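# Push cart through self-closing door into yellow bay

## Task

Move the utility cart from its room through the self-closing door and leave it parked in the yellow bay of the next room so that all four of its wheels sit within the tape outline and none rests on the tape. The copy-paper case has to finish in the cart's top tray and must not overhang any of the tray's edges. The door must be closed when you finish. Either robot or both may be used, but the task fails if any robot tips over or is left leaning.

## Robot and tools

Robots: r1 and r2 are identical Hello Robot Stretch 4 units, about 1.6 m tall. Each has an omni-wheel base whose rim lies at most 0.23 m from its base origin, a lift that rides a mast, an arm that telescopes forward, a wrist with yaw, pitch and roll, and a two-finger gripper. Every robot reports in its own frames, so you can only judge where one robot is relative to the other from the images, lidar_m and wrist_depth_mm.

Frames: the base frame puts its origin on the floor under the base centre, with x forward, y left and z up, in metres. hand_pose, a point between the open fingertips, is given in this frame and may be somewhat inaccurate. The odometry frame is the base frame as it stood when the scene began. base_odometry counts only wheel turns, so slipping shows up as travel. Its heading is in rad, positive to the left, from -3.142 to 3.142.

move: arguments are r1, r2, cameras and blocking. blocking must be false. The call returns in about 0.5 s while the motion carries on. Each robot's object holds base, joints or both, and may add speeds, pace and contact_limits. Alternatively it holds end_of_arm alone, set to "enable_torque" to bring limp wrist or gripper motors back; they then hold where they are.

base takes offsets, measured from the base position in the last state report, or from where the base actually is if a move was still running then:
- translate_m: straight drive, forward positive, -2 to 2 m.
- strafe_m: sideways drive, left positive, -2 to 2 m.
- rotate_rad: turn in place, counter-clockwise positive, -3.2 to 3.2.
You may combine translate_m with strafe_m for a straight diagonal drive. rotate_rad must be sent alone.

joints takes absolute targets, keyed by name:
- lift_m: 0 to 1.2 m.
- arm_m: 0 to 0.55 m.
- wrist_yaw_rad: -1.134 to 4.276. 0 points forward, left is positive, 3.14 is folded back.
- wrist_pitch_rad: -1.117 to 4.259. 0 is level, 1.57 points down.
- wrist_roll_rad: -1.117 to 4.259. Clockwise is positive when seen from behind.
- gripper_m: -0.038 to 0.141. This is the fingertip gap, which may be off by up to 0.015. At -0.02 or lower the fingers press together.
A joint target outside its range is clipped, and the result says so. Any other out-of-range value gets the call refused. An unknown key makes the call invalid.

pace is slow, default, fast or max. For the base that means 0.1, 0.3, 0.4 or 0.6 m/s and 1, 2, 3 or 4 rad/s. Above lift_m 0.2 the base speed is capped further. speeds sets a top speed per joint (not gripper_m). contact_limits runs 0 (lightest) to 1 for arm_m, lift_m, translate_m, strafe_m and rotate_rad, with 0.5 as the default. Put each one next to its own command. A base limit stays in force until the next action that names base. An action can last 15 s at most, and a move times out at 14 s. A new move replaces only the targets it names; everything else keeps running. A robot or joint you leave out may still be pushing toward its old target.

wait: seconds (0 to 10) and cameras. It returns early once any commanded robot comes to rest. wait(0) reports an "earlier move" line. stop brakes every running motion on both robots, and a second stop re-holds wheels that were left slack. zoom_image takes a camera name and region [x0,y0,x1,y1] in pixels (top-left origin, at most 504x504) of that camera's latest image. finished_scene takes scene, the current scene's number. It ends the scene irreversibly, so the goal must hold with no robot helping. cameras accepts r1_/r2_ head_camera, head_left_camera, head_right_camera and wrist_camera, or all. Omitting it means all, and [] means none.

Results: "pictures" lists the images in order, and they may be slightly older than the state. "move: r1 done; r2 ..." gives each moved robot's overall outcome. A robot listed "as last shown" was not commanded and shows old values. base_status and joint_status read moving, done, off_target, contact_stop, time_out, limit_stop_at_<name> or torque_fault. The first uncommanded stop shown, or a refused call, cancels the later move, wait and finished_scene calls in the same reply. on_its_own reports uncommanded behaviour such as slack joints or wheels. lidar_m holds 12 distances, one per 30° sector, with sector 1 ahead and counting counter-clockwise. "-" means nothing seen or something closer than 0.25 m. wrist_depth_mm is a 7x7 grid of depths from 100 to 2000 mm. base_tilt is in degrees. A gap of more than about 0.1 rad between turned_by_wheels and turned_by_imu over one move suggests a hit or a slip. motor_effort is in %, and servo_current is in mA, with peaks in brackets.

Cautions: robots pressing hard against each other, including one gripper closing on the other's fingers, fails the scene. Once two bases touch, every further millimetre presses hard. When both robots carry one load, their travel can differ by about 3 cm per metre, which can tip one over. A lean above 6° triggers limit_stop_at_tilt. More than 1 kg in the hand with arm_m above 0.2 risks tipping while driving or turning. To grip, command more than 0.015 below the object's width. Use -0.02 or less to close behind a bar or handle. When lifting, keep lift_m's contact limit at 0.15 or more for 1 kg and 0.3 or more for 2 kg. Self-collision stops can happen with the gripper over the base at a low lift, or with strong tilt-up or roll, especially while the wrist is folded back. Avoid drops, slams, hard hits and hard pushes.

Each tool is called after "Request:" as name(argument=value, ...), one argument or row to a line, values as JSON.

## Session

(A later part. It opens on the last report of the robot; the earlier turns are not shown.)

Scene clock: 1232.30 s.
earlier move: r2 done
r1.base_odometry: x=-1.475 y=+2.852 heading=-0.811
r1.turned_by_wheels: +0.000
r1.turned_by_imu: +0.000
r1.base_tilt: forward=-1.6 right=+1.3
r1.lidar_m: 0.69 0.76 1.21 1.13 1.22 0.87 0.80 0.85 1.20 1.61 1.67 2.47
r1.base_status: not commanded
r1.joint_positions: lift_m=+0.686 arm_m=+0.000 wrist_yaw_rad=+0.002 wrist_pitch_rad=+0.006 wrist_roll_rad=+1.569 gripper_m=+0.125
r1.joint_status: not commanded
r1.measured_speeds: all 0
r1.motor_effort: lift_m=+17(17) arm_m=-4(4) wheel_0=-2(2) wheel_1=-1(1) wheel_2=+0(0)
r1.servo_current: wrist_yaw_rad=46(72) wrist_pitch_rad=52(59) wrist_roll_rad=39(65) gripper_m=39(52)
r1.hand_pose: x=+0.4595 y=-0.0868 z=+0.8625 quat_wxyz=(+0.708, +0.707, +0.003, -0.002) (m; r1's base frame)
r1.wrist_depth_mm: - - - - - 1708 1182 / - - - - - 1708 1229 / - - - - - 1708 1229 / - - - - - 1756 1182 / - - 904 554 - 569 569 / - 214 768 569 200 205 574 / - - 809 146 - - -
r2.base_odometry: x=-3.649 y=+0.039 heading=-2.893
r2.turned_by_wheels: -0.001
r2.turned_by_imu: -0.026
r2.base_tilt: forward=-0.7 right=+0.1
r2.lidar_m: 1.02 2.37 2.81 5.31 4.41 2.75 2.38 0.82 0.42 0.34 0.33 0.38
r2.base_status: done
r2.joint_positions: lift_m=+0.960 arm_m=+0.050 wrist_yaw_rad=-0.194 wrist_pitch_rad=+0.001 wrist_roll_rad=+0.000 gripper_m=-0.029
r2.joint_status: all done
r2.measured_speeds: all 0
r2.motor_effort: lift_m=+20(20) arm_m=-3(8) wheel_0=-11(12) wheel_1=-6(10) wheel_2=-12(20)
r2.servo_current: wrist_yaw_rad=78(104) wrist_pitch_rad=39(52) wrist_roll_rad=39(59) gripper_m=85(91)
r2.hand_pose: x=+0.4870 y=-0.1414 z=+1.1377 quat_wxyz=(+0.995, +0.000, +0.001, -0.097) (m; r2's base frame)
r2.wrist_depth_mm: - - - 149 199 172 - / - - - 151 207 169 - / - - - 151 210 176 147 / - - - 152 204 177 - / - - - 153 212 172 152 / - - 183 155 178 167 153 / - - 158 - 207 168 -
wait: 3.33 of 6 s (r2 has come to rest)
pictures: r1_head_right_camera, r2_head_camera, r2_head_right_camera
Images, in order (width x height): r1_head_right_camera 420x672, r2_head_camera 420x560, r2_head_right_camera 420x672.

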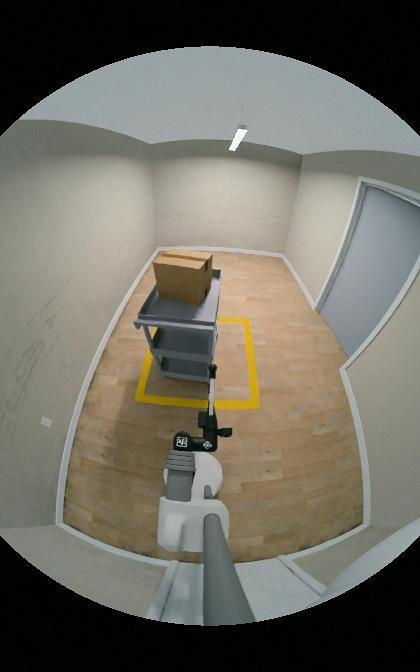

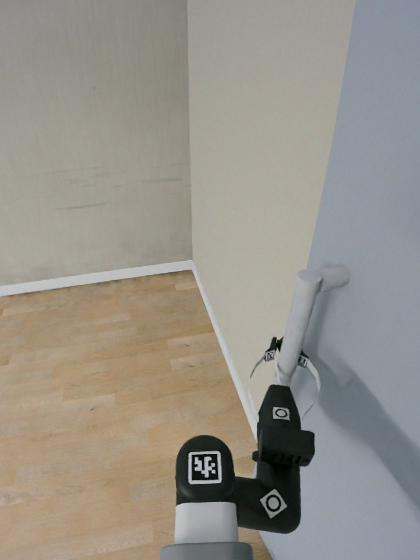

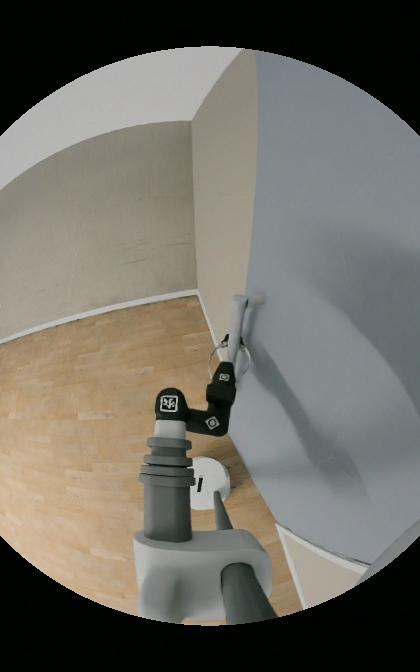

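Request:
move(
  blocking=false,
  cameras=["r2_head_right_camera","r2_head_camera","r2_wrist_camera","r1_head_camera","r1_head_right_camera"],
)

Scene clock: 1263.03 s.
r1.base_odometry: x=-1.475 y=+2.852 heading=-0.811
r1.turned_by_wheels: +0.000
r1.turned_by_imu: +0.000
r1.base_tilt: forward=-1.6 right=+1.3
r1.lidar_m: 0.70 0.77 1.21 1.15 1.20 0.90 0.79 0.85 1.25 1.61 1.68 2.46
r1.base_status: not commanded
r1.joint_positions: lift_m=+0.686 arm_m=+0.000 wrist_yaw_rad=+0.002 wrist_pitch_rad=+0.006 wrist_roll_rad=+1.569 gripper_m=+0.125
r1.joint_status: not commanded
r1.measured_speeds: all 0
r1.motor_effort: lift_m=+17(17) arm_m=-4(4) wheel_0=-2(2) wheel_1=-1(1) wheel_2=+0(0)
r1.servo_current: wrist_yaw_rad=33(72) wrist_pitch_rad=52(59) wrist_roll_rad=26(65) gripper_m=46(52)
r1.hand_pose: x=+0.4595 y=-0.0868 z=+0.8625 quat_wxyz=(+0.708, +0.707, +0.003, -0.002) (m; r1's base frame)
r1.wrist_depth_mm: - - - - - 1756 1205 / - - - - - 1708 1229 / - - - - - 1708 1205 / - - - - - 1756 1182 / - - 917 554 - 564 559 / - 213 759 564 200 205 574 / - - 842 146 - - -
r2.base_odometry: x=-3.649 y=+0.039 heading=-2.893
r2.turned_by_wheels: +0.000
r2.turned_by_imu: -0.019
r2.base_tilt: forward=-0.6 right=+0.1
r2.lidar_m: 0.98 2.34 2.77 5.07 4.53 2.77 2.40 0.82 0.43 0.35 0.32 0.38
r2.base_status: done
r2.joint_positions: lift_m=+0.960 arm_m=+0.050 wrist_yaw_rad=-0.195 wrist_pitch_rad=+0.001 wrist_roll_rad=+0.000 gripper_m=-0.029
r2.joint_status: all done
r2.measured_speeds: all 0
r2.motor_effort: lift_m=+20(20) arm_m=-3(8) wheel_0=-12(12) wheel_1=-6(10) wheel_2=-13(20)
r2.servo_current: wrist_yaw_rad=72(104) wrist_pitch_rad=46(52) wrist_roll_rad=46(59) gripper_m=85(91)
r2.hand_pose: x=+0.4869 y=-0.1417 z=+1.1377 quat_wxyz=(+0.995, +0.000, +0.001, -0.097) (m; r2's base frame)
r2.wrist_depth_mm: - - - 159 205 175 - / - - - 160 211 177 156 / - - - 160 218 182 - / - - - 161 220 180 - / - - - 162 222 180 - / - - 1921 166 175 170 - / - - 145 - 224 170 -
pictures: r1_head_camera, r1_head_right_camera, r2_head_camera, r2_head_right_camera, r2_wrist_camera
Images, in order (width x height): r1_head_camera 420x560, r1_head_right_camera 420x672, r2_head_camera 420x560, r2_head_right_camera 420x672, r2_wrist_camera 616x392.

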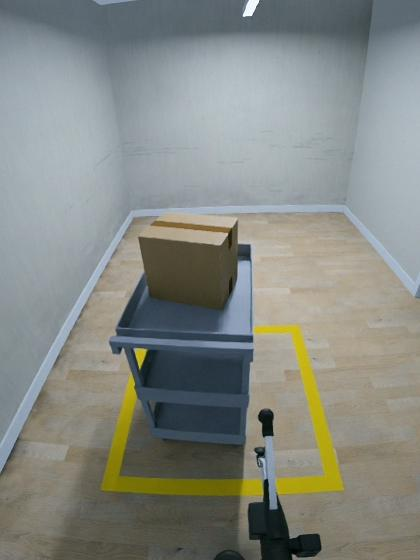

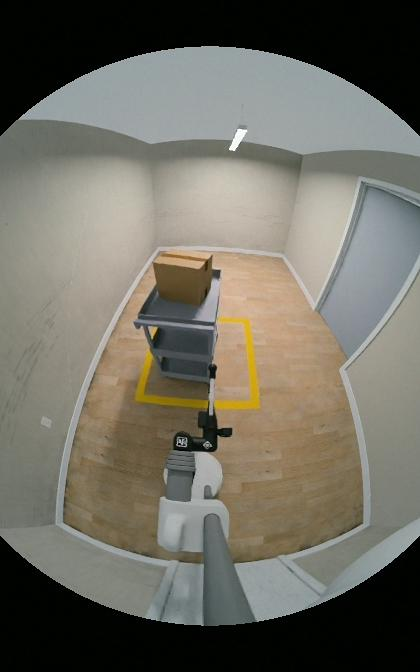

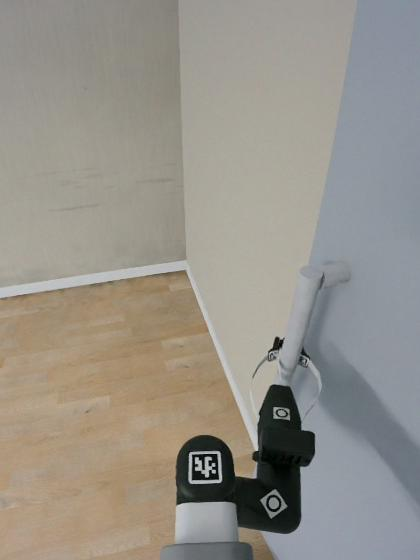

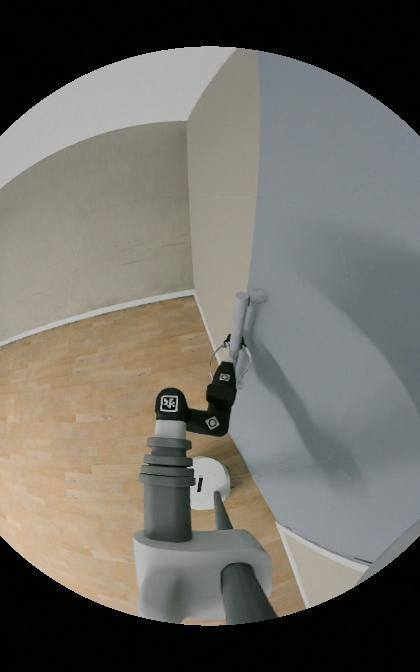

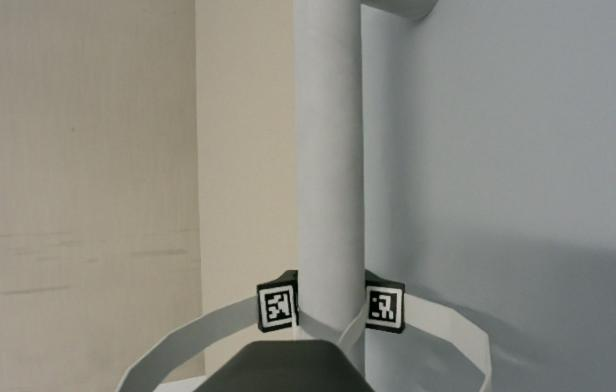

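Request:
move(
  blocking=false,
  cameras=[],
  r2={"base":{"translate_m":0.04,"strafe_m":-0.11},"joints":{"wrist_yaw_rad":-0.31},"pace":"slow","speeds":{"wrist_yaw_rad":0.1},"contact_limits":{"strafe_m":0.3}},
)

Request:
wait(
  seconds=5,
  cameras=["r2_head_right_camera","r2_head_camera","r2_wrist_camera","r1_head_right_camera"],
)

Scene clock: 1271.03 s.
move: r2 moving
r1: as last shown
r1.lidar_m: 0.71 0.77 1.22 1.15 1.20 0.87 0.78 0.87 1.20 1.61 1.65 2.45
r1.servo_current: wrist_yaw_rad=59(59) wrist_pitch_rad=46(52) wrist_roll_rad=65(65) gripper_m=46(46)
r1.wrist_depth_mm: - - - - - 1661 1205 / - - - - - 1756 1229 / - - - - - 1756 1229 / - - - - - 1756 1182 / - - 904 559 - 564 574 / - 213 768 564 200 205 569 / - - 831 146 - - -
r2.base_odometry: x=-3.656 y=+0.049 heading=-2.895
r2.turned_by_wheels: -0.002
r2.turned_by_imu: -0.001
r2.base_tilt: forward=-0.7 right=+0.1
r2.lidar_m: 0.95 2.37 2.82 5.09 4.55 2.76 2.39 0.82 0.41 0.34 0.34 0.37
r2.base_status: translate_m moving; strafe_m moving
r2.joint_positions: lift_m=+0.960 arm_m=+0.050 wrist_yaw_rad=-0.230 wrist_pitch_rad=+0.001 wrist_roll_rad=+0.000 gripper_m=-0.029
r2.joint_status: wrist_yaw_rad moving
r2.measured_speeds: translate_m=+0.016 strafe_m=-0.046 rotate_rad=+0.006 lift_m=+0.000 arm_m=+0.000 wrist_yaw_rad=-0.083 wrist_pitch_rad=+0.000 wrist_roll_rad=+0.000
r2.motor_effort: lift_m=+20(20) arm_m=-3(4) wheel_0=-3(11) wheel_1=-8(10) wheel_2=-12(13)
r2.servo_current: wrist_yaw_rad=72(104) wrist_pitch_rad=39(46) wrist_roll_rad=52(52) gripper_m=85(85)
r2.contact_limits: strafe_m 0.3
r2.hand_pose: x=+0.4818 y=-0.1509 z=+1.1377 quat_wxyz=(+0.993, +0.000, +0.001, -0.115) (m; r2's base frame)
r2.wrist_depth_mm: - - - 160 205 177 - / - - - 162 219 173 - / - - - 162 221 174 - / - - - 162 223 176 - / - - - 163 224 176 156 / - - 181 167 180 170 156 / - - - - 218 161 -
pictures: none
No camera images: "cameras" was empty.

Scene clock: 1272.97 s.
earlier move: r2 off_target
r1.base_odometry: x=-1.475 y=+2.852 heading=-0.811
r1.turned_by_wheels: +0.000
r1.turned_by_imu: +0.000
r1.base_tilt: forward=-1.6 right=+1.3
r1.lidar_m: 0.70 0.75 1.19 1.15 1.20 0.86 0.80 0.86 1.25 1.60 1.69 2.42
r1.base_status: not commanded
r1.joint_positions: lift_m=+0.686 arm_m=+0.000 wrist_yaw_rad=+0.002 wrist_pitch_rad=+0.006 wrist_roll_rad=+1.569 gripper_m=+0.125
r1.joint_status: not commanded
r1.measured_speeds: all 0
r1.motor_effort: lift_m=+17(17) arm_m=-4(4) wheel_0=-2(2) wheel_1=-1(1) wheel_2=+0(0)
r1.servo_current: wrist_yaw_rad=59(72) wrist_pitch_rad=52(59) wrist_roll_rad=33(65) gripper_m=46(52)
r1.hand_pose: x=+0.4595 y=-0.0868 z=+0.8625 quat_wxyz=(+0.708, +0.707, +0.003, -0.002) (m; r1's base frame)
r1.wrist_depth_mm: - - - - - 1661 1205 / - - - - - 1708 1205 / - - - - - 1708 1205 / - - - - - 1756 1182 / - - 904 559 - 564 569 / - 213 759 554 200 206 574 / - - 831 146 - - -
r2.base_odometry: x=-3.715 y=+0.135 heading=-2.894
r2.turned_by_wheels: +0.001
r2.turned_by_imu: -0.003
r2.base_tilt: forward=-0.6 right=+0.1
r2.lidar_m: 0.73 2.33 2.78 5.02 4.62 2.77 2.39 0.61 0.35 0.30 0.28 0.37
r2.base_status: done
r2.joint_positions: lift_m=+0.960 arm_m=+0.050 wrist_yaw_rad=-0.294 wrist_pitch_rad=+0.001 wrist_roll_rad=+0.000 gripper_m=-0.029
r2.joint_status: wrist_yaw_rad off_target (ended at -0.288, target -0.310)
r2.measured_speeds: all 0
r2.motor_effort: lift_m=+20(20) arm_m=-4(4) wheel_0=-7(13) wheel_1=-5(10) wheel_2=+3(14)
r2.servo_current: wrist_yaw_rad=78(150) wrist_pitch_rad=46(46) wrist_roll_rad=52(65) gripper_m=91(91)
r2.contact_limits: strafe_m 0.3
r2.hand_pose: x=+0.4716 y=-0.1672 z=+1.1377 quat_wxyz=(+0.989, +0.000, +0.001, -0.146) (m; r2's base frame)
r2.wrist_depth_mm: - - - 162 206 162 - / - - - 164 215 163 - / - - - 165 227 166 144 / - - - 166 228 172 - / - - - 167 229 167 - / - - 181 168 180 167 - / - 137 - - 213 157 -
wait: 1.93 of 5 s (r2 has come to rest)
pictures: r1_head_right_camera, r2_head_camera, r2_head_right_camera, r2_wrist_camera
Images, in order (width x height): r1_head_right_camera 420x672, r2_head_camera 420x560, r2_head_right_camera 420x672, r2_wrist_camera 616x392.

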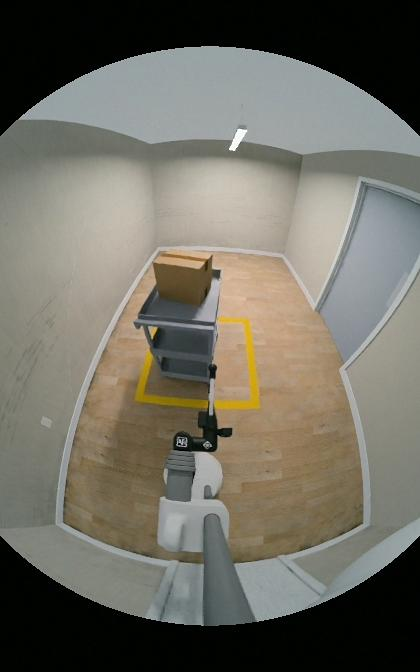

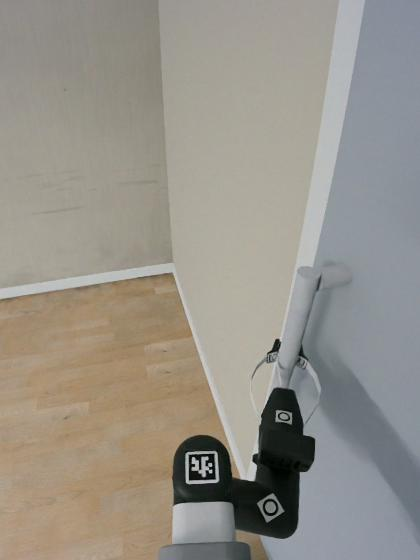

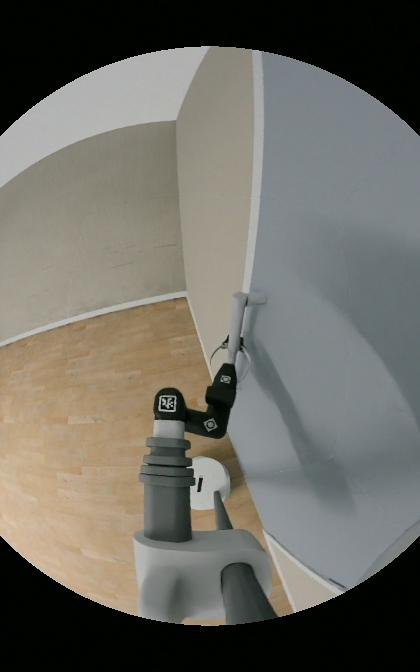

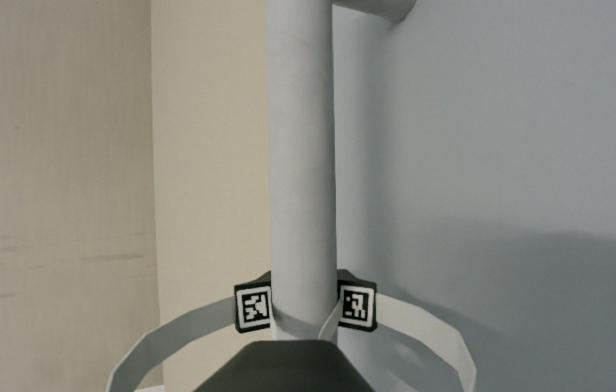

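Request:
zoom_image(
  camera="r2_head_right_camera",
  region=[170, 40, 420, 300],
)

Request:
zoom_image(
  camera="r1_head_right_camera",
  region=[300, 160, 420, 380],
)

Request:
zoom_image(
  camera="r2_head_right_camera",
  region=[230, 480, 420, 630],
)

Scaled by 1.938 from the camera's 420x672 image, which has a finer 600x960 frame.

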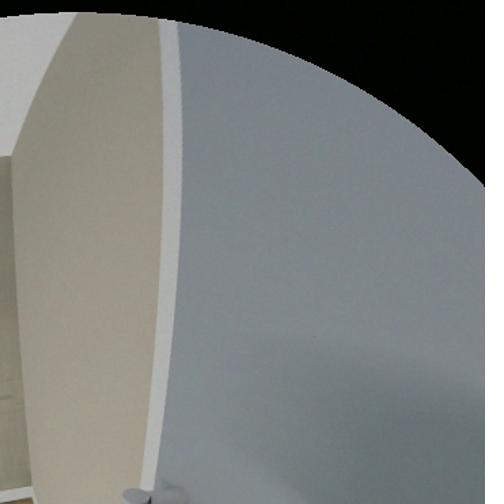

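Scaled by 2.291 from the camera's 420x672 image, which has a finer 600x960 frame.

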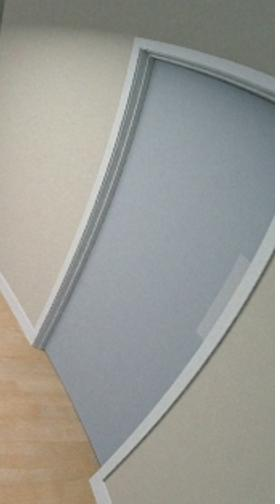

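Scaled by 2.653 from the camera's 420x672 image, which has a finer 600x960 frame.

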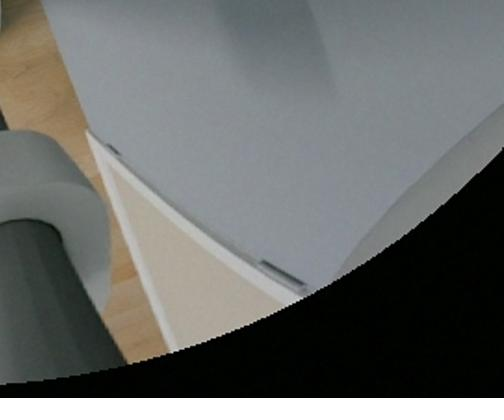

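Request:
move(
  blocking=false,
  cameras=[],
  r2={"base":{"translate_m":0.008,"strafe_m":-0.05},"joints":{"wrist_yaw_rad":-0.35},"pace":"slow","speeds":{"wrist_yaw_rad":0.1},"contact_limits":{"strafe_m":0.15}},
)

Request:
wait(
  seconds=5,
  cameras=["r2_head_right_camera","r2_head_camera","r1_head_right_camera"],
)

Request:
zoom_image(
  camera="r1_head_right_camera",
  region=[300, 160, 420, 380],
)

Request:
zoom_image(
  camera="r2_head_camera",
  region=[200, 0, 420, 300],
)

Scene clock: 1284.93 s.
move: r2 moving
r1: as last shown
r1.turned_by_imu: -0.001
r1.base_tilt: forward=-1.6 right=+1.2
r1.lidar_m: 0.69 0.75 1.23 1.15 1.20 0.88 0.77 0.85 1.24 1.59 1.67 2.40
r1.servo_current: wrist_yaw_rad=65(65) wrist_pitch_rad=52(52) wrist_roll_rad=26(59) gripper_m=39(46)
r1.wrist_depth_mm: - - - - - 1708 1205 / - - - - - 1756 1205 / - - - - - 1756 1229 / - - - - - 1808 1182 / - - 904 554 - 569 569 / - 213 759 559 200 205 569 / - - 820 146 - - -
r2.base_odometry: x=-3.720 y=+0.147 heading=-2.893
r2.turned_by_wheels: +0.001
r2.turned_by_imu: -0.173
r2.base_tilt: forward=-0.7 right=+0.0
r2.lidar_m: 0.55 2.27 2.48 3.70 5.47 3.18 2.51 0.99 0.45 0.35 0.32 0.39
r2.base_status: translate_m moving; strafe_m moving
r2.joint_positions: lift_m=+0.960 arm_m=+0.050 wrist_yaw_rad=-0.304 wrist_pitch_rad=+0.001 wrist_roll_rad=+0.000 gripper_m=-0.029
r2.joint_status: wrist_yaw_rad moving
r2.measured_speeds: translate_m=+0.003 strafe_m=-0.056 rotate_rad=+0.012 lift_m=+0.000 arm_m=+0.000 wrist_yaw_rad=-0.011 wrist_pitch_rad=+0.000 wrist_roll_rad=+0.000
r2.motor_effort: lift_m=+20(20) arm_m=-3(4) wheel_0=+9(10) wheel_1=-10(14) wheel_2=+8(9)
r2.servo_current: wrist_yaw_rad=436(455) wrist_pitch_rad=39(46) wrist_roll_rad=52(65) gripper_m=85(91)
r2.contact_limits: strafe_m 0.15
r2.hand_pose: x=+0.4700 y=-0.1696 z=+1.1377 quat_wxyz=(+0.989, +0.000, +0.001, -0.151) (m; r2's base frame)
r2.wrist_depth_mm: - - 389 165 204 168 - / - - 392 166 206 165 - / - - 397 167 208 171 146 / 1808 - 399 167 209 173 - / - - 407 167 211 169 151 / - 1430 183 167 191 170 151 / - 155 421 - 206 - -
pictures: none
No camera images: "cameras" was empty.

Scene clock: 1285.93 s.
earlier move: r2 contact_stop
r1.base_odometry: x=-1.475 y=+2.852 heading=-0.811
r1.turned_by_wheels: +0.000
r1.turned_by_imu: +0.000
r1.base_tilt: forward=-1.6 right=+1.2
r1.lidar_m: 0.69 0.74 1.24 1.16 1.20 0.87 0.78 0.87 1.25 1.60 1.68 2.41
r1.base_status: not commanded
r1.joint_positions: lift_m=+0.686 arm_m=+0.000 wrist_yaw_rad=+0.002 wrist_pitch_rad=+0.006 wrist_roll_rad=+1.569 gripper_m=+0.125
r1.joint_status: not commanded
r1.measured_speeds: all 0
r1.motor_effort: lift_m=+17(17) arm_m=-4(4) wheel_0=-2(2) wheel_1=-1(1) wheel_2=+0(0)
r1.servo_current: wrist_yaw_rad=52(65) wrist_pitch_rad=52(52) wrist_roll_rad=52(59) gripper_m=46(46)
r1.hand_pose: x=+0.4595 y=-0.0868 z=+0.8625 quat_wxyz=(+0.708, +0.707, +0.003, -0.002) (m; r1's base frame)
r1.wrist_depth_mm: - - - - - 1756 1205 / - - - - - 1756 1205 / - - - - - 1708 1205 / - - - - - 1756 1160 / - - 891 559 - 569 569 / - 213 759 569 200 206 574 / - - 831 146 - - -
r2.base_odometry: x=-3.723 y=+0.164 heading=-2.815
r2.turned_by_wheels: +0.078
r2.turned_by_imu: +0.077
r2.base_tilt: forward=-0.6 right=+0.1
r2.lidar_m: 0.65 2.29 2.56 4.17 5.47 3.02 2.47 0.81 0.43 0.32 0.30 0.37
r2.base_status: translate_m contact_stop (by the wheels' count: +0.001 of +0.008); strafe_m contact_stop (by the wheels' count: -0.029 of -0.050)
r2.joint_positions: lift_m=+0.960 arm_m=+0.050 wrist_yaw_rad=-0.334 wrist_pitch_rad=+0.001 wrist_roll_rad=+0.000 gripper_m=-0.029
r2.joint_status: wrist_yaw_rad off_target (ended at -0.305, target -0.350)
r2.measured_speeds: all 0
r2.on_its_own: the wheels are slack since a contact_stop
r2.motor_effort: lift_m=+20(20) arm_m=-4(4) wheel_0=+1(23) wheel_1=+0(14) wheel_2=+0(9)
r2.servo_current: wrist_yaw_rad=78(455) wrist_pitch_rad=39(46) wrist_roll_rad=39(65) gripper_m=72(91)
r2.contact_limits: strafe_m 0.15
r2.hand_pose: x=+0.4647 y=-0.1772 z=+1.1377 quat_wxyz=(+0.986, +0.000, +0.001, -0.166) (m; r2's base frame)
r2.wrist_depth_mm: - - 410 162 204 168 - / - - 387 163 208 165 - / - - 392 163 211 171 - / - - 399 164 213 173 - / - - 404 165 214 169 150 / - 1464 183 166 181 170 - / - - 413 - 207 155 -
wait: 1.00 of 5 s (r2 has come to rest)
pictures: r1_head_right_camera, r2_head_camera, r2_head_right_camera
Images, in order (width x height): r1_head_right_camera 420x672, r2_head_camera 420x560, r2_head_right_camera 420x672.

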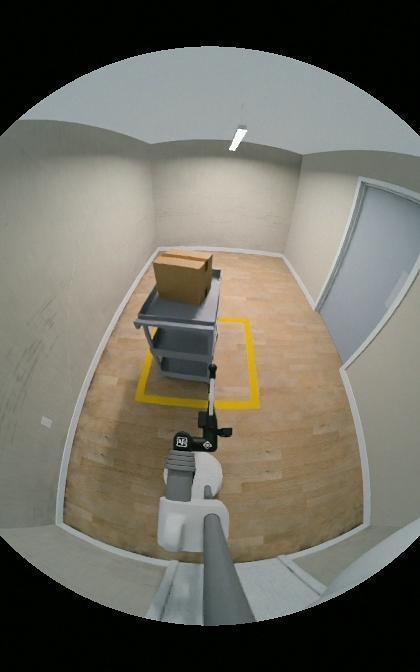

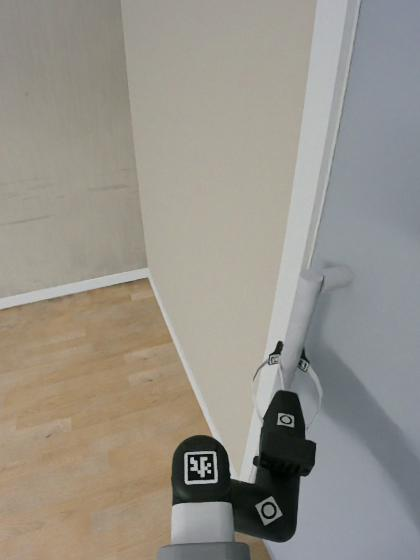

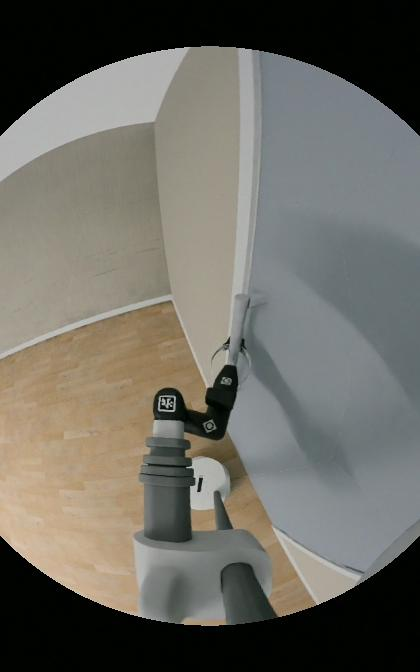

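Scaled by 2.291 from the camera's 420x672 image, which has a finer 600x960 frame.

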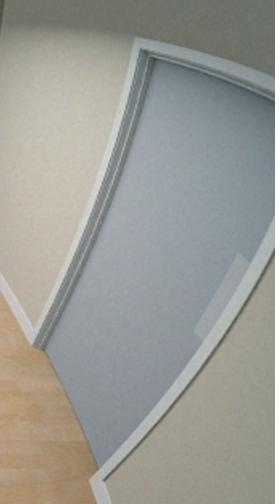

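Scaled by 1.680 from the camera's 420x560 image, which has a finer 1200x1600 frame.

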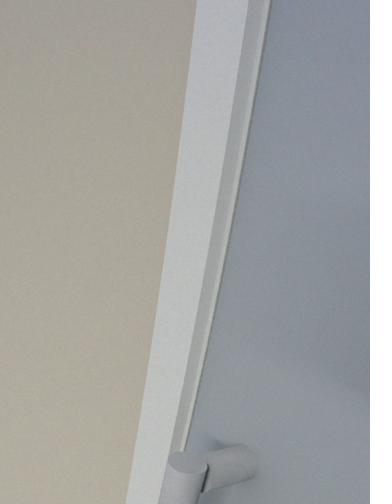

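Request:
move(
  blocking=false,
  cameras=[],
  r2={"joints":{"gripper_m":0.08}},
)

Request:
wait(
  seconds=4,
  cameras=["r2_wrist_camera","r2_head_camera"],
)

Scene clock: 1292.00 s.
move: r2 moving
r1: as last shown
r1.base_tilt: forward=-1.6 right=+1.3
r1.lidar_m: 0.71 0.75 1.20 1.15 1.19 0.87 0.80 0.87 1.23 1.60 1.70 2.44
r1.motor_effort: lift_m=+17(17) arm_m=-4(4) wheel_0=-1(2) wheel_1=-1(1) wheel_2=+0(0)
r1.servo_current: wrist_yaw_rad=72(72) wrist_pitch_rad=46(52) wrist_roll_rad=52(65) gripper_m=46(52)
r1.wrist_depth_mm: - - - - - 1708 1182 / - - - - - 1661 1229 / - - - - - 1756 1205 / - - - - - 1708 1205 / - - 917 554 - 564 569 / - 213 768 564 201 205 574 / - - 831 146 - - -
r2.base_odometry: x=-3.723 y=+0.164 heading=-2.815
r2.turned_by_wheels: +0.000
r2.turned_by_imu: +0.001
r2.base_tilt: forward=-0.7 right=+0.0
r2.lidar_m: 0.62 2.30 2.58 4.20 5.46 3.02 2.46 0.77 0.41 0.35 0.30 0.39
r2.base_status: not commanded
r2.joint_positions: lift_m=+0.960 arm_m=+0.050 wrist_yaw_rad=-0.342 wrist_pitch_rad=+0.001 wrist_roll_rad=+0.000 gripper_m=-0.003
r2.joint_status: gripper_m moving
r2.measured_speeds: translate_m=+0.000 strafe_m=+0.000 rotate_rad=+0.000 lift_m=+0.000 arm_m=+0.000 wrist_yaw_rad=-0.005 wrist_pitch_rad=+0.000 wrist_roll_rad=+0.000
r2.on_its_own: the wheels are slack since a contact_stop
r2.motor_effort: lift_m=+20(20) arm_m=-4(4) wheel_0=+0(1) wheel_1=+0(0) wheel_2=+0(0)
r2.servo_current: wrist_yaw_rad=46(91) wrist_pitch_rad=46(46) wrist_roll_rad=39(52) gripper_m=72(91)
r2.contact_limits: strafe_m 0.15
r2.hand_pose: x=+0.4633 y=-0.1790 z=+1.1377 quat_wxyz=(+0.985, +0.000, +0.001, -0.170) (m; r2's base frame)
r2.wrist_depth_mm: - - 404 164 206 169 - / - - 407 165 209 167 - / - - 413 166 211 173 146 / - - 394 167 213 174 - / - - 399 167 214 170 151 / - - 189 168 193 171 152 / - 145 442 - 202 157 -
pictures: none
No camera images: "cameras" was empty.

Scene clock: 1293.30 s.
earlier move: r2 done
r1.base_odometry: x=-1.475 y=+2.852 heading=-0.811
r1.turned_by_wheels: +0.000
r1.turned_by_imu: +0.000
r1.base_tilt: forward=-1.6 right=+1.3
r1.lidar_m: 0.70 0.77 1.19 1.15 1.21 0.88 0.78 0.86 1.22 1.62 1.68 2.44
r1.base_status: not commanded
r1.joint_positions: lift_m=+0.686 arm_m=+0.000 wrist_yaw_rad=+0.002 wrist_pitch_rad=+0.006 wrist_roll_rad=+1.569 gripper_m=+0.125
r1.joint_status: not commanded
r1.measured_speeds: all 0
r1.motor_effort: lift_m=+17(17) arm_m=-4(4) wheel_0=-2(2) wheel_1=-1(1) wheel_2=+0(0)
r1.servo_current: wrist_yaw_rad=65(72) wrist_pitch_rad=46(59) wrist_roll_rad=46(65) gripper_m=39(52)
r1.hand_pose: x=+0.4595 y=-0.0868 z=+0.8625 quat_wxyz=(+0.708, +0.707, +0.003, -0.002) (m; r1's base frame)
r1.wrist_depth_mm: - - - - - 1661 1205 / - - - - - 1708 1229 / - - - - - 1756 1229 / - - - - - 1808 1182 / - - 904 554 - 564 569 / - 213 778 559 200 206 569 / - - 831 146 - - -
r2.base_odometry: x=-3.723 y=+0.164 heading=-2.815
r2.turned_by_wheels: +0.000
r2.turned_by_imu: +0.000
r2.base_tilt: forward=-0.7 right=+0.1
r2.lidar_m: 0.61 2.29 2.58 4.14 5.47 2.99 2.48 0.80 0.40 0.33 0.31 0.37
r2.base_status: not commanded
r2.joint_positions: lift_m=+0.960 arm_m=+0.050 wrist_yaw_rad=-0.343 wrist_pitch_rad=+0.001 wrist_roll_rad=+0.000 gripper_m=+0.080
r2.joint_status: all done
r2.measured_speeds: all 0
r2.on_its_own: the wheels are slack since a contact_stop
r2.motor_effort: lift_m=+20(20) arm_m=-4(4) wheel_0=+0(1) wheel_1=+0(0) wheel_2=+0(1)
r2.servo_current: wrist_yaw_rad=59(91) wrist_pitch_rad=39(46) wrist_roll_rad=33(59) gripper_m=52(130)
r2.contact_limits: strafe_m 0.15
r2.hand_pose: x=+0.4631 y=-0.1793 z=+1.1377 quat_wxyz=(+0.985, +0.000, +0.001, -0.171) (m; r2's base frame)
r2.wrist_depth_mm: - - 402 164 207 170 - / - - 407 165 208 167 - / - - 415 166 211 173 147 / - - 394 167 213 174 - / - - 397 168 213 170 151 / - - 193 170 193 171 152 / - 124 442 - 202 171 -
wait: 1.30 of 4 s (r2 has come to rest)
pictures: r2_head_camera, r2_wrist_camera
Images, in order (width x height): r2_head_camera 420x560, r2_wrist_camera 616x392.

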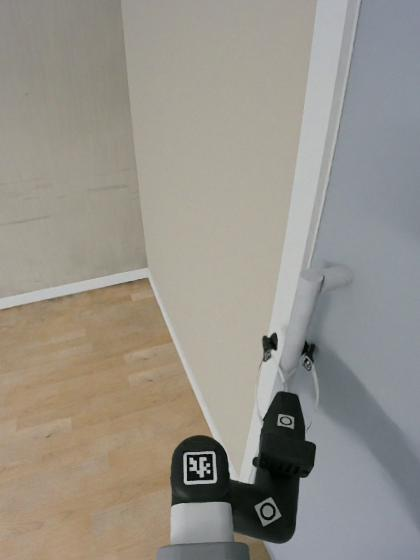

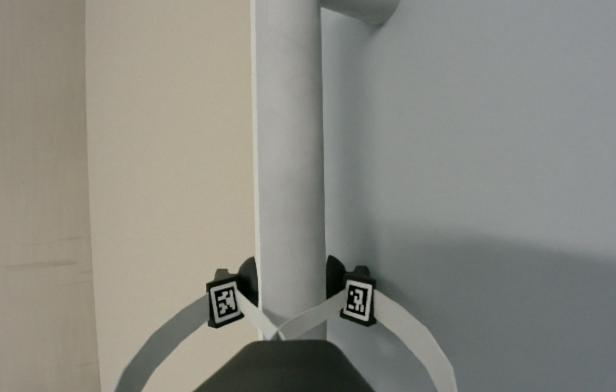

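Request:
move(
  blocking=false,
  cameras=[],
  r2={"base":{"translate_m":-0.16,"strafe_m":0.057},"pace":"slow","contact_limits":{"translate_m":0.3}},
)

Request:
wait(
  seconds=5,
  cameras=["r2_wrist_camera","r2_head_camera","r2_head_right_camera","r1_head_right_camera"],
)

Scene clock: 1298.17 s.
move: r2 moving
r1: as last shown
r1.lidar_m: 0.72 0.76 1.21 1.14 1.20 0.87 0.79 0.88 1.22 1.60 1.68 2.39
r1.motor_effort: lift_m=+17(17) arm_m=-4(4) wheel_0=-2(2) wheel_1=-2(2) wheel_2=+0(0)
r1.servo_current: wrist_yaw_rad=52(59) wrist_pitch_rad=46(52) wrist_roll_rad=52(59) gripper_m=39(46)
r1.wrist_depth_mm: - - - - - 1708 1229 / - - - - - 1808 1229 / - - - - - 1756 1205 / - - - - - 1756 1205 / - - 904 554 - 564 569 / - 213 768 564 200 205 574 / - - 820 146 - - -
r2.base_odometry: x=-3.710 y=+0.163 heading=-2.815
r2.turned_by_wheels: +0.000
r2.turned_by_imu: +0.001
r2.base_tilt: forward=-0.6 right=+0.1
r2.lidar_m: 0.63 2.30 2.62 4.18 5.48 2.97 2.46 0.79 0.44 0.34 0.32 0.39
r2.base_status: translate_m moving; strafe_m moving
r2.joint_positions: lift_m=+0.960 arm_m=+0.050 wrist_yaw_rad=-0.343 wrist_pitch_rad=+0.001 wrist_roll_rad=+0.000 gripper_m=+0.080
r2.joint_status: not commanded
r2.measured_speeds: translate_m=-0.049 strafe_m=+0.018 rotate_rad=-0.001 lift_m=+0.000 arm_m=+0.000 wrist_yaw_rad=+0.000 wrist_pitch_rad=+0.000 wrist_roll_rad=+0.000
r2.motor_effort: lift_m=+20(20) arm_m=-4(5) wheel_0=+3(5) wheel_1=-4(4) wheel_2=+10(12)
r2.servo_current: wrist_yaw_rad=59(65) wrist_pitch_rad=39(39) wrist_roll_rad=46(52) gripper_m=52(59)
r2.contact_limits: translate_m 0.3
r2.hand_pose: x=+0.4631 y=-0.1793 z=+1.1377 quat_wxyz=(+0.985, +0.000, +0.001, -0.171) (m; r2's base frame)
r2.wrist_depth_mm: - - 399 176 210 177 - / - - 402 179 219 175 155 / - - 404 179 229 176 - / - - 415 180 223 177 - / - - 392 177 221 178 - / - - 190 178 198 179 - / - 142 - - 218 173 -
pictures: none
No camera images: "cameras" was empty.

Scene clock: 1300.60 s.
earlier move: r2 done
r1.base_odometry: x=-1.475 y=+2.852 heading=-0.811
r1.turned_by_wheels: +0.000
r1.turned_by_imu: +0.000
r1.base_tilt: forward=-1.6 right=+1.2
r1.lidar_m: 0.70 0.75 1.18 1.14 1.20 0.89 0.79 0.85 1.22 1.59 1.69 2.40
r1.base_status: not commanded
r1.joint_positions: lift_m=+0.686 arm_m=+0.000 wrist_yaw_rad=+0.002 wrist_pitch_rad=+0.006 wrist_roll_rad=+1.569 gripper_m=+0.125
r1.joint_status: not commanded
r1.measured_speeds: all 0
r1.motor_effort: lift_m=+17(17) arm_m=-4(4) wheel_0=-2(2) wheel_1=-1(2) wheel_2=+0(0)
r1.servo_current: wrist_yaw_rad=46(78) wrist_pitch_rad=46(59) wrist_roll_rad=46(65) gripper_m=39(52)
r1.hand_pose: x=+0.4595 y=-0.0868 z=+0.8625 quat_wxyz=(+0.708, +0.707, +0.003, -0.002) (m; r1's base frame)
r1.wrist_depth_mm: - - - - - 1708 1205 / - - - - - 1756 1229 / - - - - - 1756 1229 / - - - - - 1756 1182 / - - 917 559 - 569 569 / - 213 759 559 200 205 574 / - - 820 146 - - -
r2.base_odometry: x=-3.554 y=+0.161 heading=-2.815
r2.turned_by_wheels: -0.001
r2.turned_by_imu: -0.001
r2.base_tilt: forward=-0.7 right=+0.0
r2.lidar_m: 0.82 2.42 2.73 4.38 5.29 2.83 2.31 1.02 0.54 0.44 0.44 0.49
r2.base_status: done
r2.joint_positions: lift_m=+0.960 arm_m=+0.050 wrist_yaw_rad=-0.347 wrist_pitch_rad=+0.001 wrist_roll_rad=+0.000 gripper_m=+0.080
r2.joint_status: not commanded
r2.measured_speeds: all 0
r2.motor_effort: lift_m=+20(20) arm_m=-4(5) wheel_0=-4(8) wheel_1=-4(7) wheel_2=+5(12)
r2.servo_current: wrist_yaw_rad=52(65) wrist_pitch_rad=39(46) wrist_roll_rad=52(59) gripper_m=52(59)
r2.contact_limits: translate_m 0.3
r2.hand_pose: x=+0.4624 y=-0.1803 z=+1.1377 quat_wxyz=(+0.985, +0.000, +0.001, -0.173) (m; r2's base frame)
r2.wrist_depth_mm: - - - 439 334 265 233 / - - - 340 336 268 235 / - - - 343 338 273 236 / - - - 394 342 273 237 / - 1921 - 399 330 273 238 / - 1708 189 338 193 274 239 / - 142 - - 325 260 239
wait: 2.43 of 5 s (r2 has come to rest)
pictures: r1_head_right_camera, r2_head_camera, r2_head_right_camera, r2_wrist_camera
Images, in order (width x height): r1_head_right_camera 420x672, r2_head_camera 420x560, r2_head_right_camera 420x672, r2_wrist_camera 616x392.

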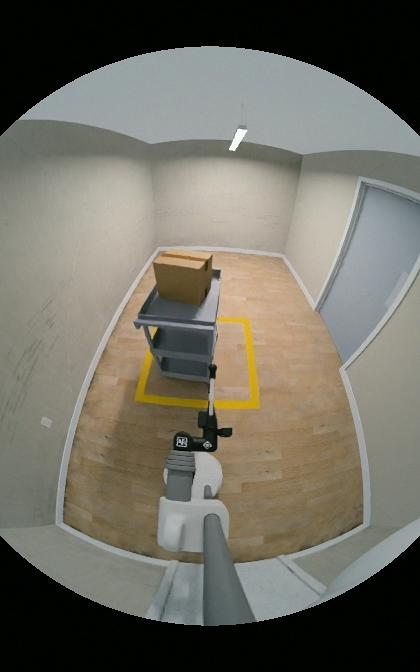

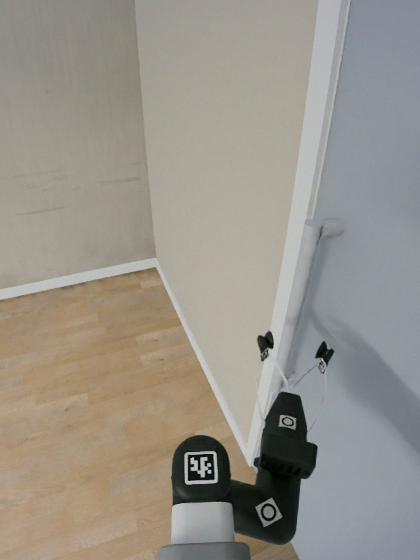

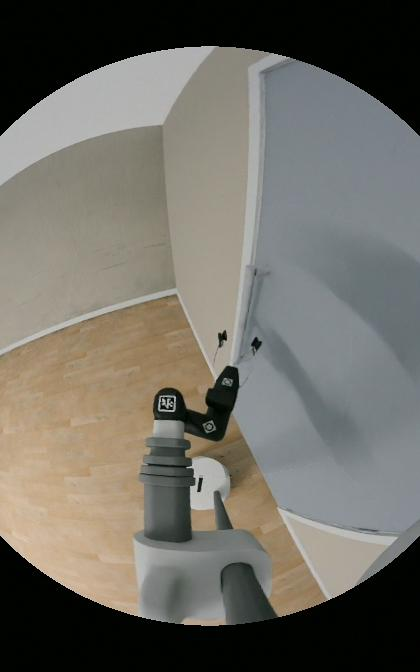

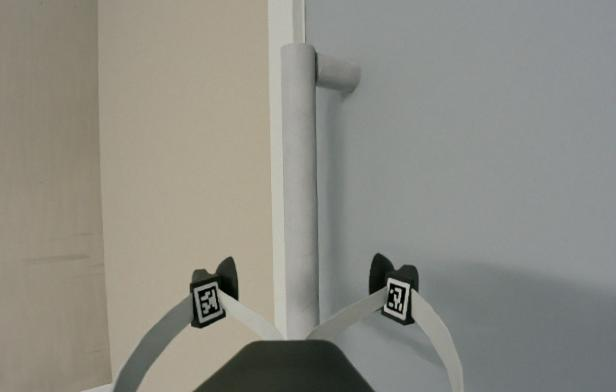

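Request:
move(
  blocking=false,
  cameras=[],
  r2={"base":{"translate_m":-0.2,"strafe_m":0.25}},
)

Request:
wait(
  seconds=5,
  cameras=["r2_head_camera","r2_head_right_camera","r1_head_right_camera","r1_head_camera"],
)

Request:
zoom_image(
  camera="r2_head_right_camera",
  region=[180, 40, 420, 330],
)

Request:
zoom_image(
  camera="r1_head_right_camera",
  region=[300, 160, 420, 380],
)

Scene clock: 1306.60 s.
move: r2 moving
r1: as last shown
r1.base_tilt: forward=-1.6 right=+1.3
r1.lidar_m: 0.71 0.75 1.21 1.16 1.21 0.89 0.78 0.85 1.23 1.61 1.69 2.41
r1.motor_effort: lift_m=+17(17) arm_m=-4(4) wheel_0=-1(2) wheel_1=-1(1) wheel_2=+0(0)
r1.servo_current: wrist_yaw_rad=59(59) wrist_pitch_rad=46(52) wrist_roll_rad=52(59) gripper_m=46(46)
r1.wrist_depth_mm: - - - - - 1661 1205 / - - - - - 1708 1205 / - - - - - 1808 1229 / - - - - - 1756 1138 / - - 917 564 - 564 569 / - 213 759 559 200 205 574 / - - 842 146 - - -
r2.base_odometry: x=-3.527 y=+0.144 heading=-2.815
r2.turned_by_wheels: +0.001
r2.turned_by_imu: +0.001
r2.base_tilt: forward=-0.7 right=+0.1
r2.lidar_m: 0.88 2.43 2.71 4.41 5.24 2.81 2.33 1.10 0.59 0.46 0.46 0.53
r2.base_status: translate_m moving; strafe_m moving
r2.joint_positions: lift_m=+0.960 arm_m=+0.050 wrist_yaw_rad=-0.347 wrist_pitch_rad=+0.001 wrist_roll_rad=+0.000 gripper_m=+0.080
r2.joint_status: not commanded
r2.measured_speeds: translate_m=-0.077 strafe_m=+0.097 rotate_rad=-0.001 lift_m=+0.000 arm_m=+0.000 wrist_yaw_rad=+0.000 wrist_pitch_rad=+0.000 wrist_roll_rad=+0.000
r2.motor_effort: lift_m=+20(20) arm_m=-4(4) wheel_0=-8(13) wheel_1=+5(8) wheel_2=+10(11)
r2.servo_current: wrist_yaw_rad=52(52) wrist_pitch_rad=39(39) wrist_roll_rad=39(59) gripper_m=46(59)
r2.hand_pose: x=+0.4624 y=-0.1803 z=+1.1377 quat_wxyz=(+0.985, +0.000, +0.001, -0.173) (m; r2's base frame)
r2.wrist_depth_mm: - - - 480 364 294 255 / - 1921 - 370 366 296 256 / - 1863 - 357 362 298 260 / - - - 362 373 301 260 / - - - 370 364 301 263 / - - 188 366 190 294 263 / - 143 - - 357 285 263
pictures: none
No camera images: "cameras" was empty.

Scene clock: 1308.63 s.
earlier move: r2 done
r1.base_odometry: x=-1.475 y=+2.852 heading=-0.811
r1.turned_by_wheels: +0.000
r1.turned_by_imu: +0.000
r1.base_tilt: forward=-1.6 right=+1.3
r1.lidar_m: 0.71 0.76 1.22 1.15 1.20 0.88 0.79 0.87 1.23 1.60 1.68 2.39
r1.base_status: not commanded
r1.joint_positions: lift_m=+0.686 arm_m=+0.000 wrist_yaw_rad=+0.002 wrist_pitch_rad=+0.006 wrist_roll_rad=+1.569 gripper_m=+0.125
r1.joint_status: not commanded
r1.measured_speeds: all 0
r1.motor_effort: lift_m=+17(17) arm_m=-4(4) wheel_0=-2(2) wheel_1=-1(1) wheel_2=+0(0)
r1.servo_current: wrist_yaw_rad=52(72) wrist_pitch_rad=39(59) wrist_roll_rad=52(65) gripper_m=46(52)
r1.hand_pose: x=+0.4595 y=-0.0868 z=+0.8625 quat_wxyz=(+0.708, +0.707, +0.003, -0.002) (m; r1's base frame)
r1.wrist_depth_mm: - - - - - 1708 1205 / - - - - - 1708 1229 / - - - - - 1756 1229 / - - - - - 1708 1138 / - - 904 554 - 559 564 / - 213 759 559 200 206 569 / - - 820 146 - - -
r2.base_odometry: x=-3.284 y=-0.011 heading=-2.815
r2.turned_by_wheels: +0.000
r2.turned_by_imu: +0.000
r2.base_tilt: forward=-0.7 right=+0.1
r2.lidar_m: 1.35 2.52 2.84 4.62 5.05 2.72 2.22 1.70 0.88 0.72 0.72 0.84
r2.base_status: done
r2.joint_positions: lift_m=+0.960 arm_m=+0.050 wrist_yaw_rad=-0.347 wrist_pitch_rad=+0.001 wrist_roll_rad=+0.000 gripper_m=+0.080
r2.joint_status: not commanded
r2.measured_speeds: all 0
r2.motor_effort: lift_m=+20(20) arm_m=-4(4) wheel_0=-3(13) wheel_1=+3(9) wheel_2=+5(11)
r2.servo_current: wrist_yaw_rad=46(59) wrist_pitch_rad=39(46) wrist_roll_rad=52(59) gripper_m=52(59)
r2.hand_pose: x=+0.4624 y=-0.1803 z=+1.1377 quat_wxyz=(+0.985, +0.000, +0.001, -0.173) (m; r2's base frame)
r2.wrist_depth_mm: - - - - 699 - - / - - - - 707 - - / - - - - 627 - - / - - - - - - - / - - - - - - - / - - 189 - 185 - - / - - - - - - -
wait: 2.03 of 5 s (r2 has come to rest)
pictures: r1_head_camera, r1_head_right_camera, r2_head_camera, r2_head_right_camera
Images, in order (width x height): r1_head_camera 420x560, r1_head_right_camera 420x672, r2_head_camera 420x560, r2_head_right_camera 420x672.

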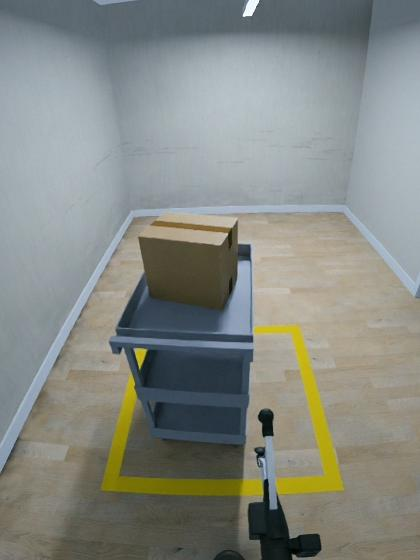

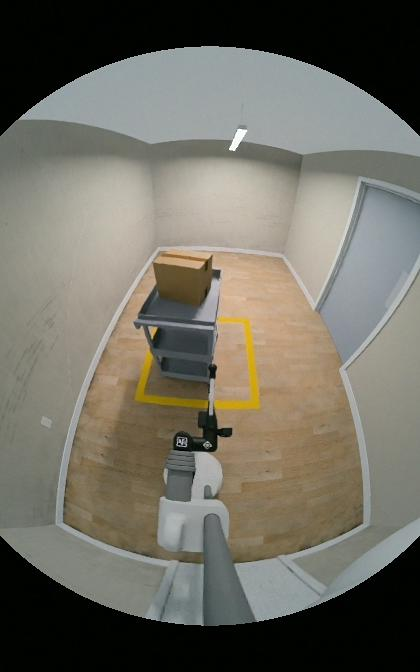

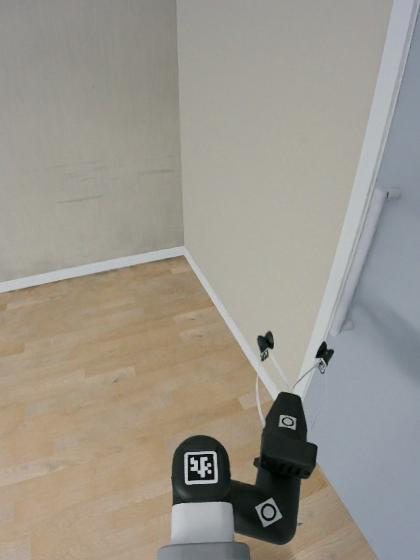

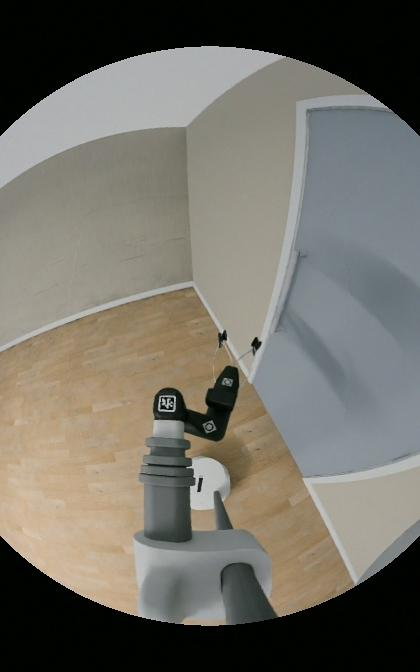

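Scaled by 1.738 from the camera's 420x672 image, which has a finer 600x960 frame.

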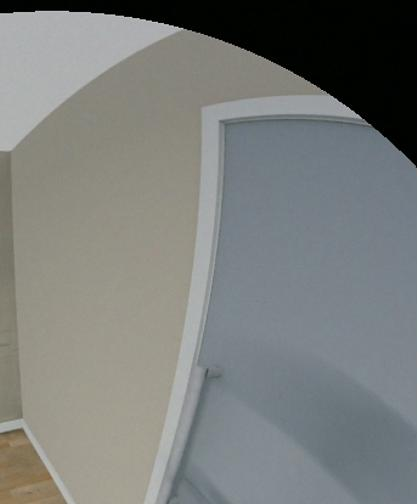

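Scaled by 2.291 from the camera's 420x672 image, which has a finer 600x960 frame.

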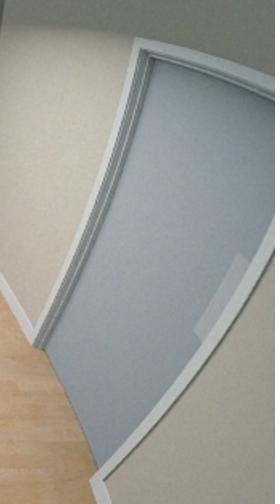

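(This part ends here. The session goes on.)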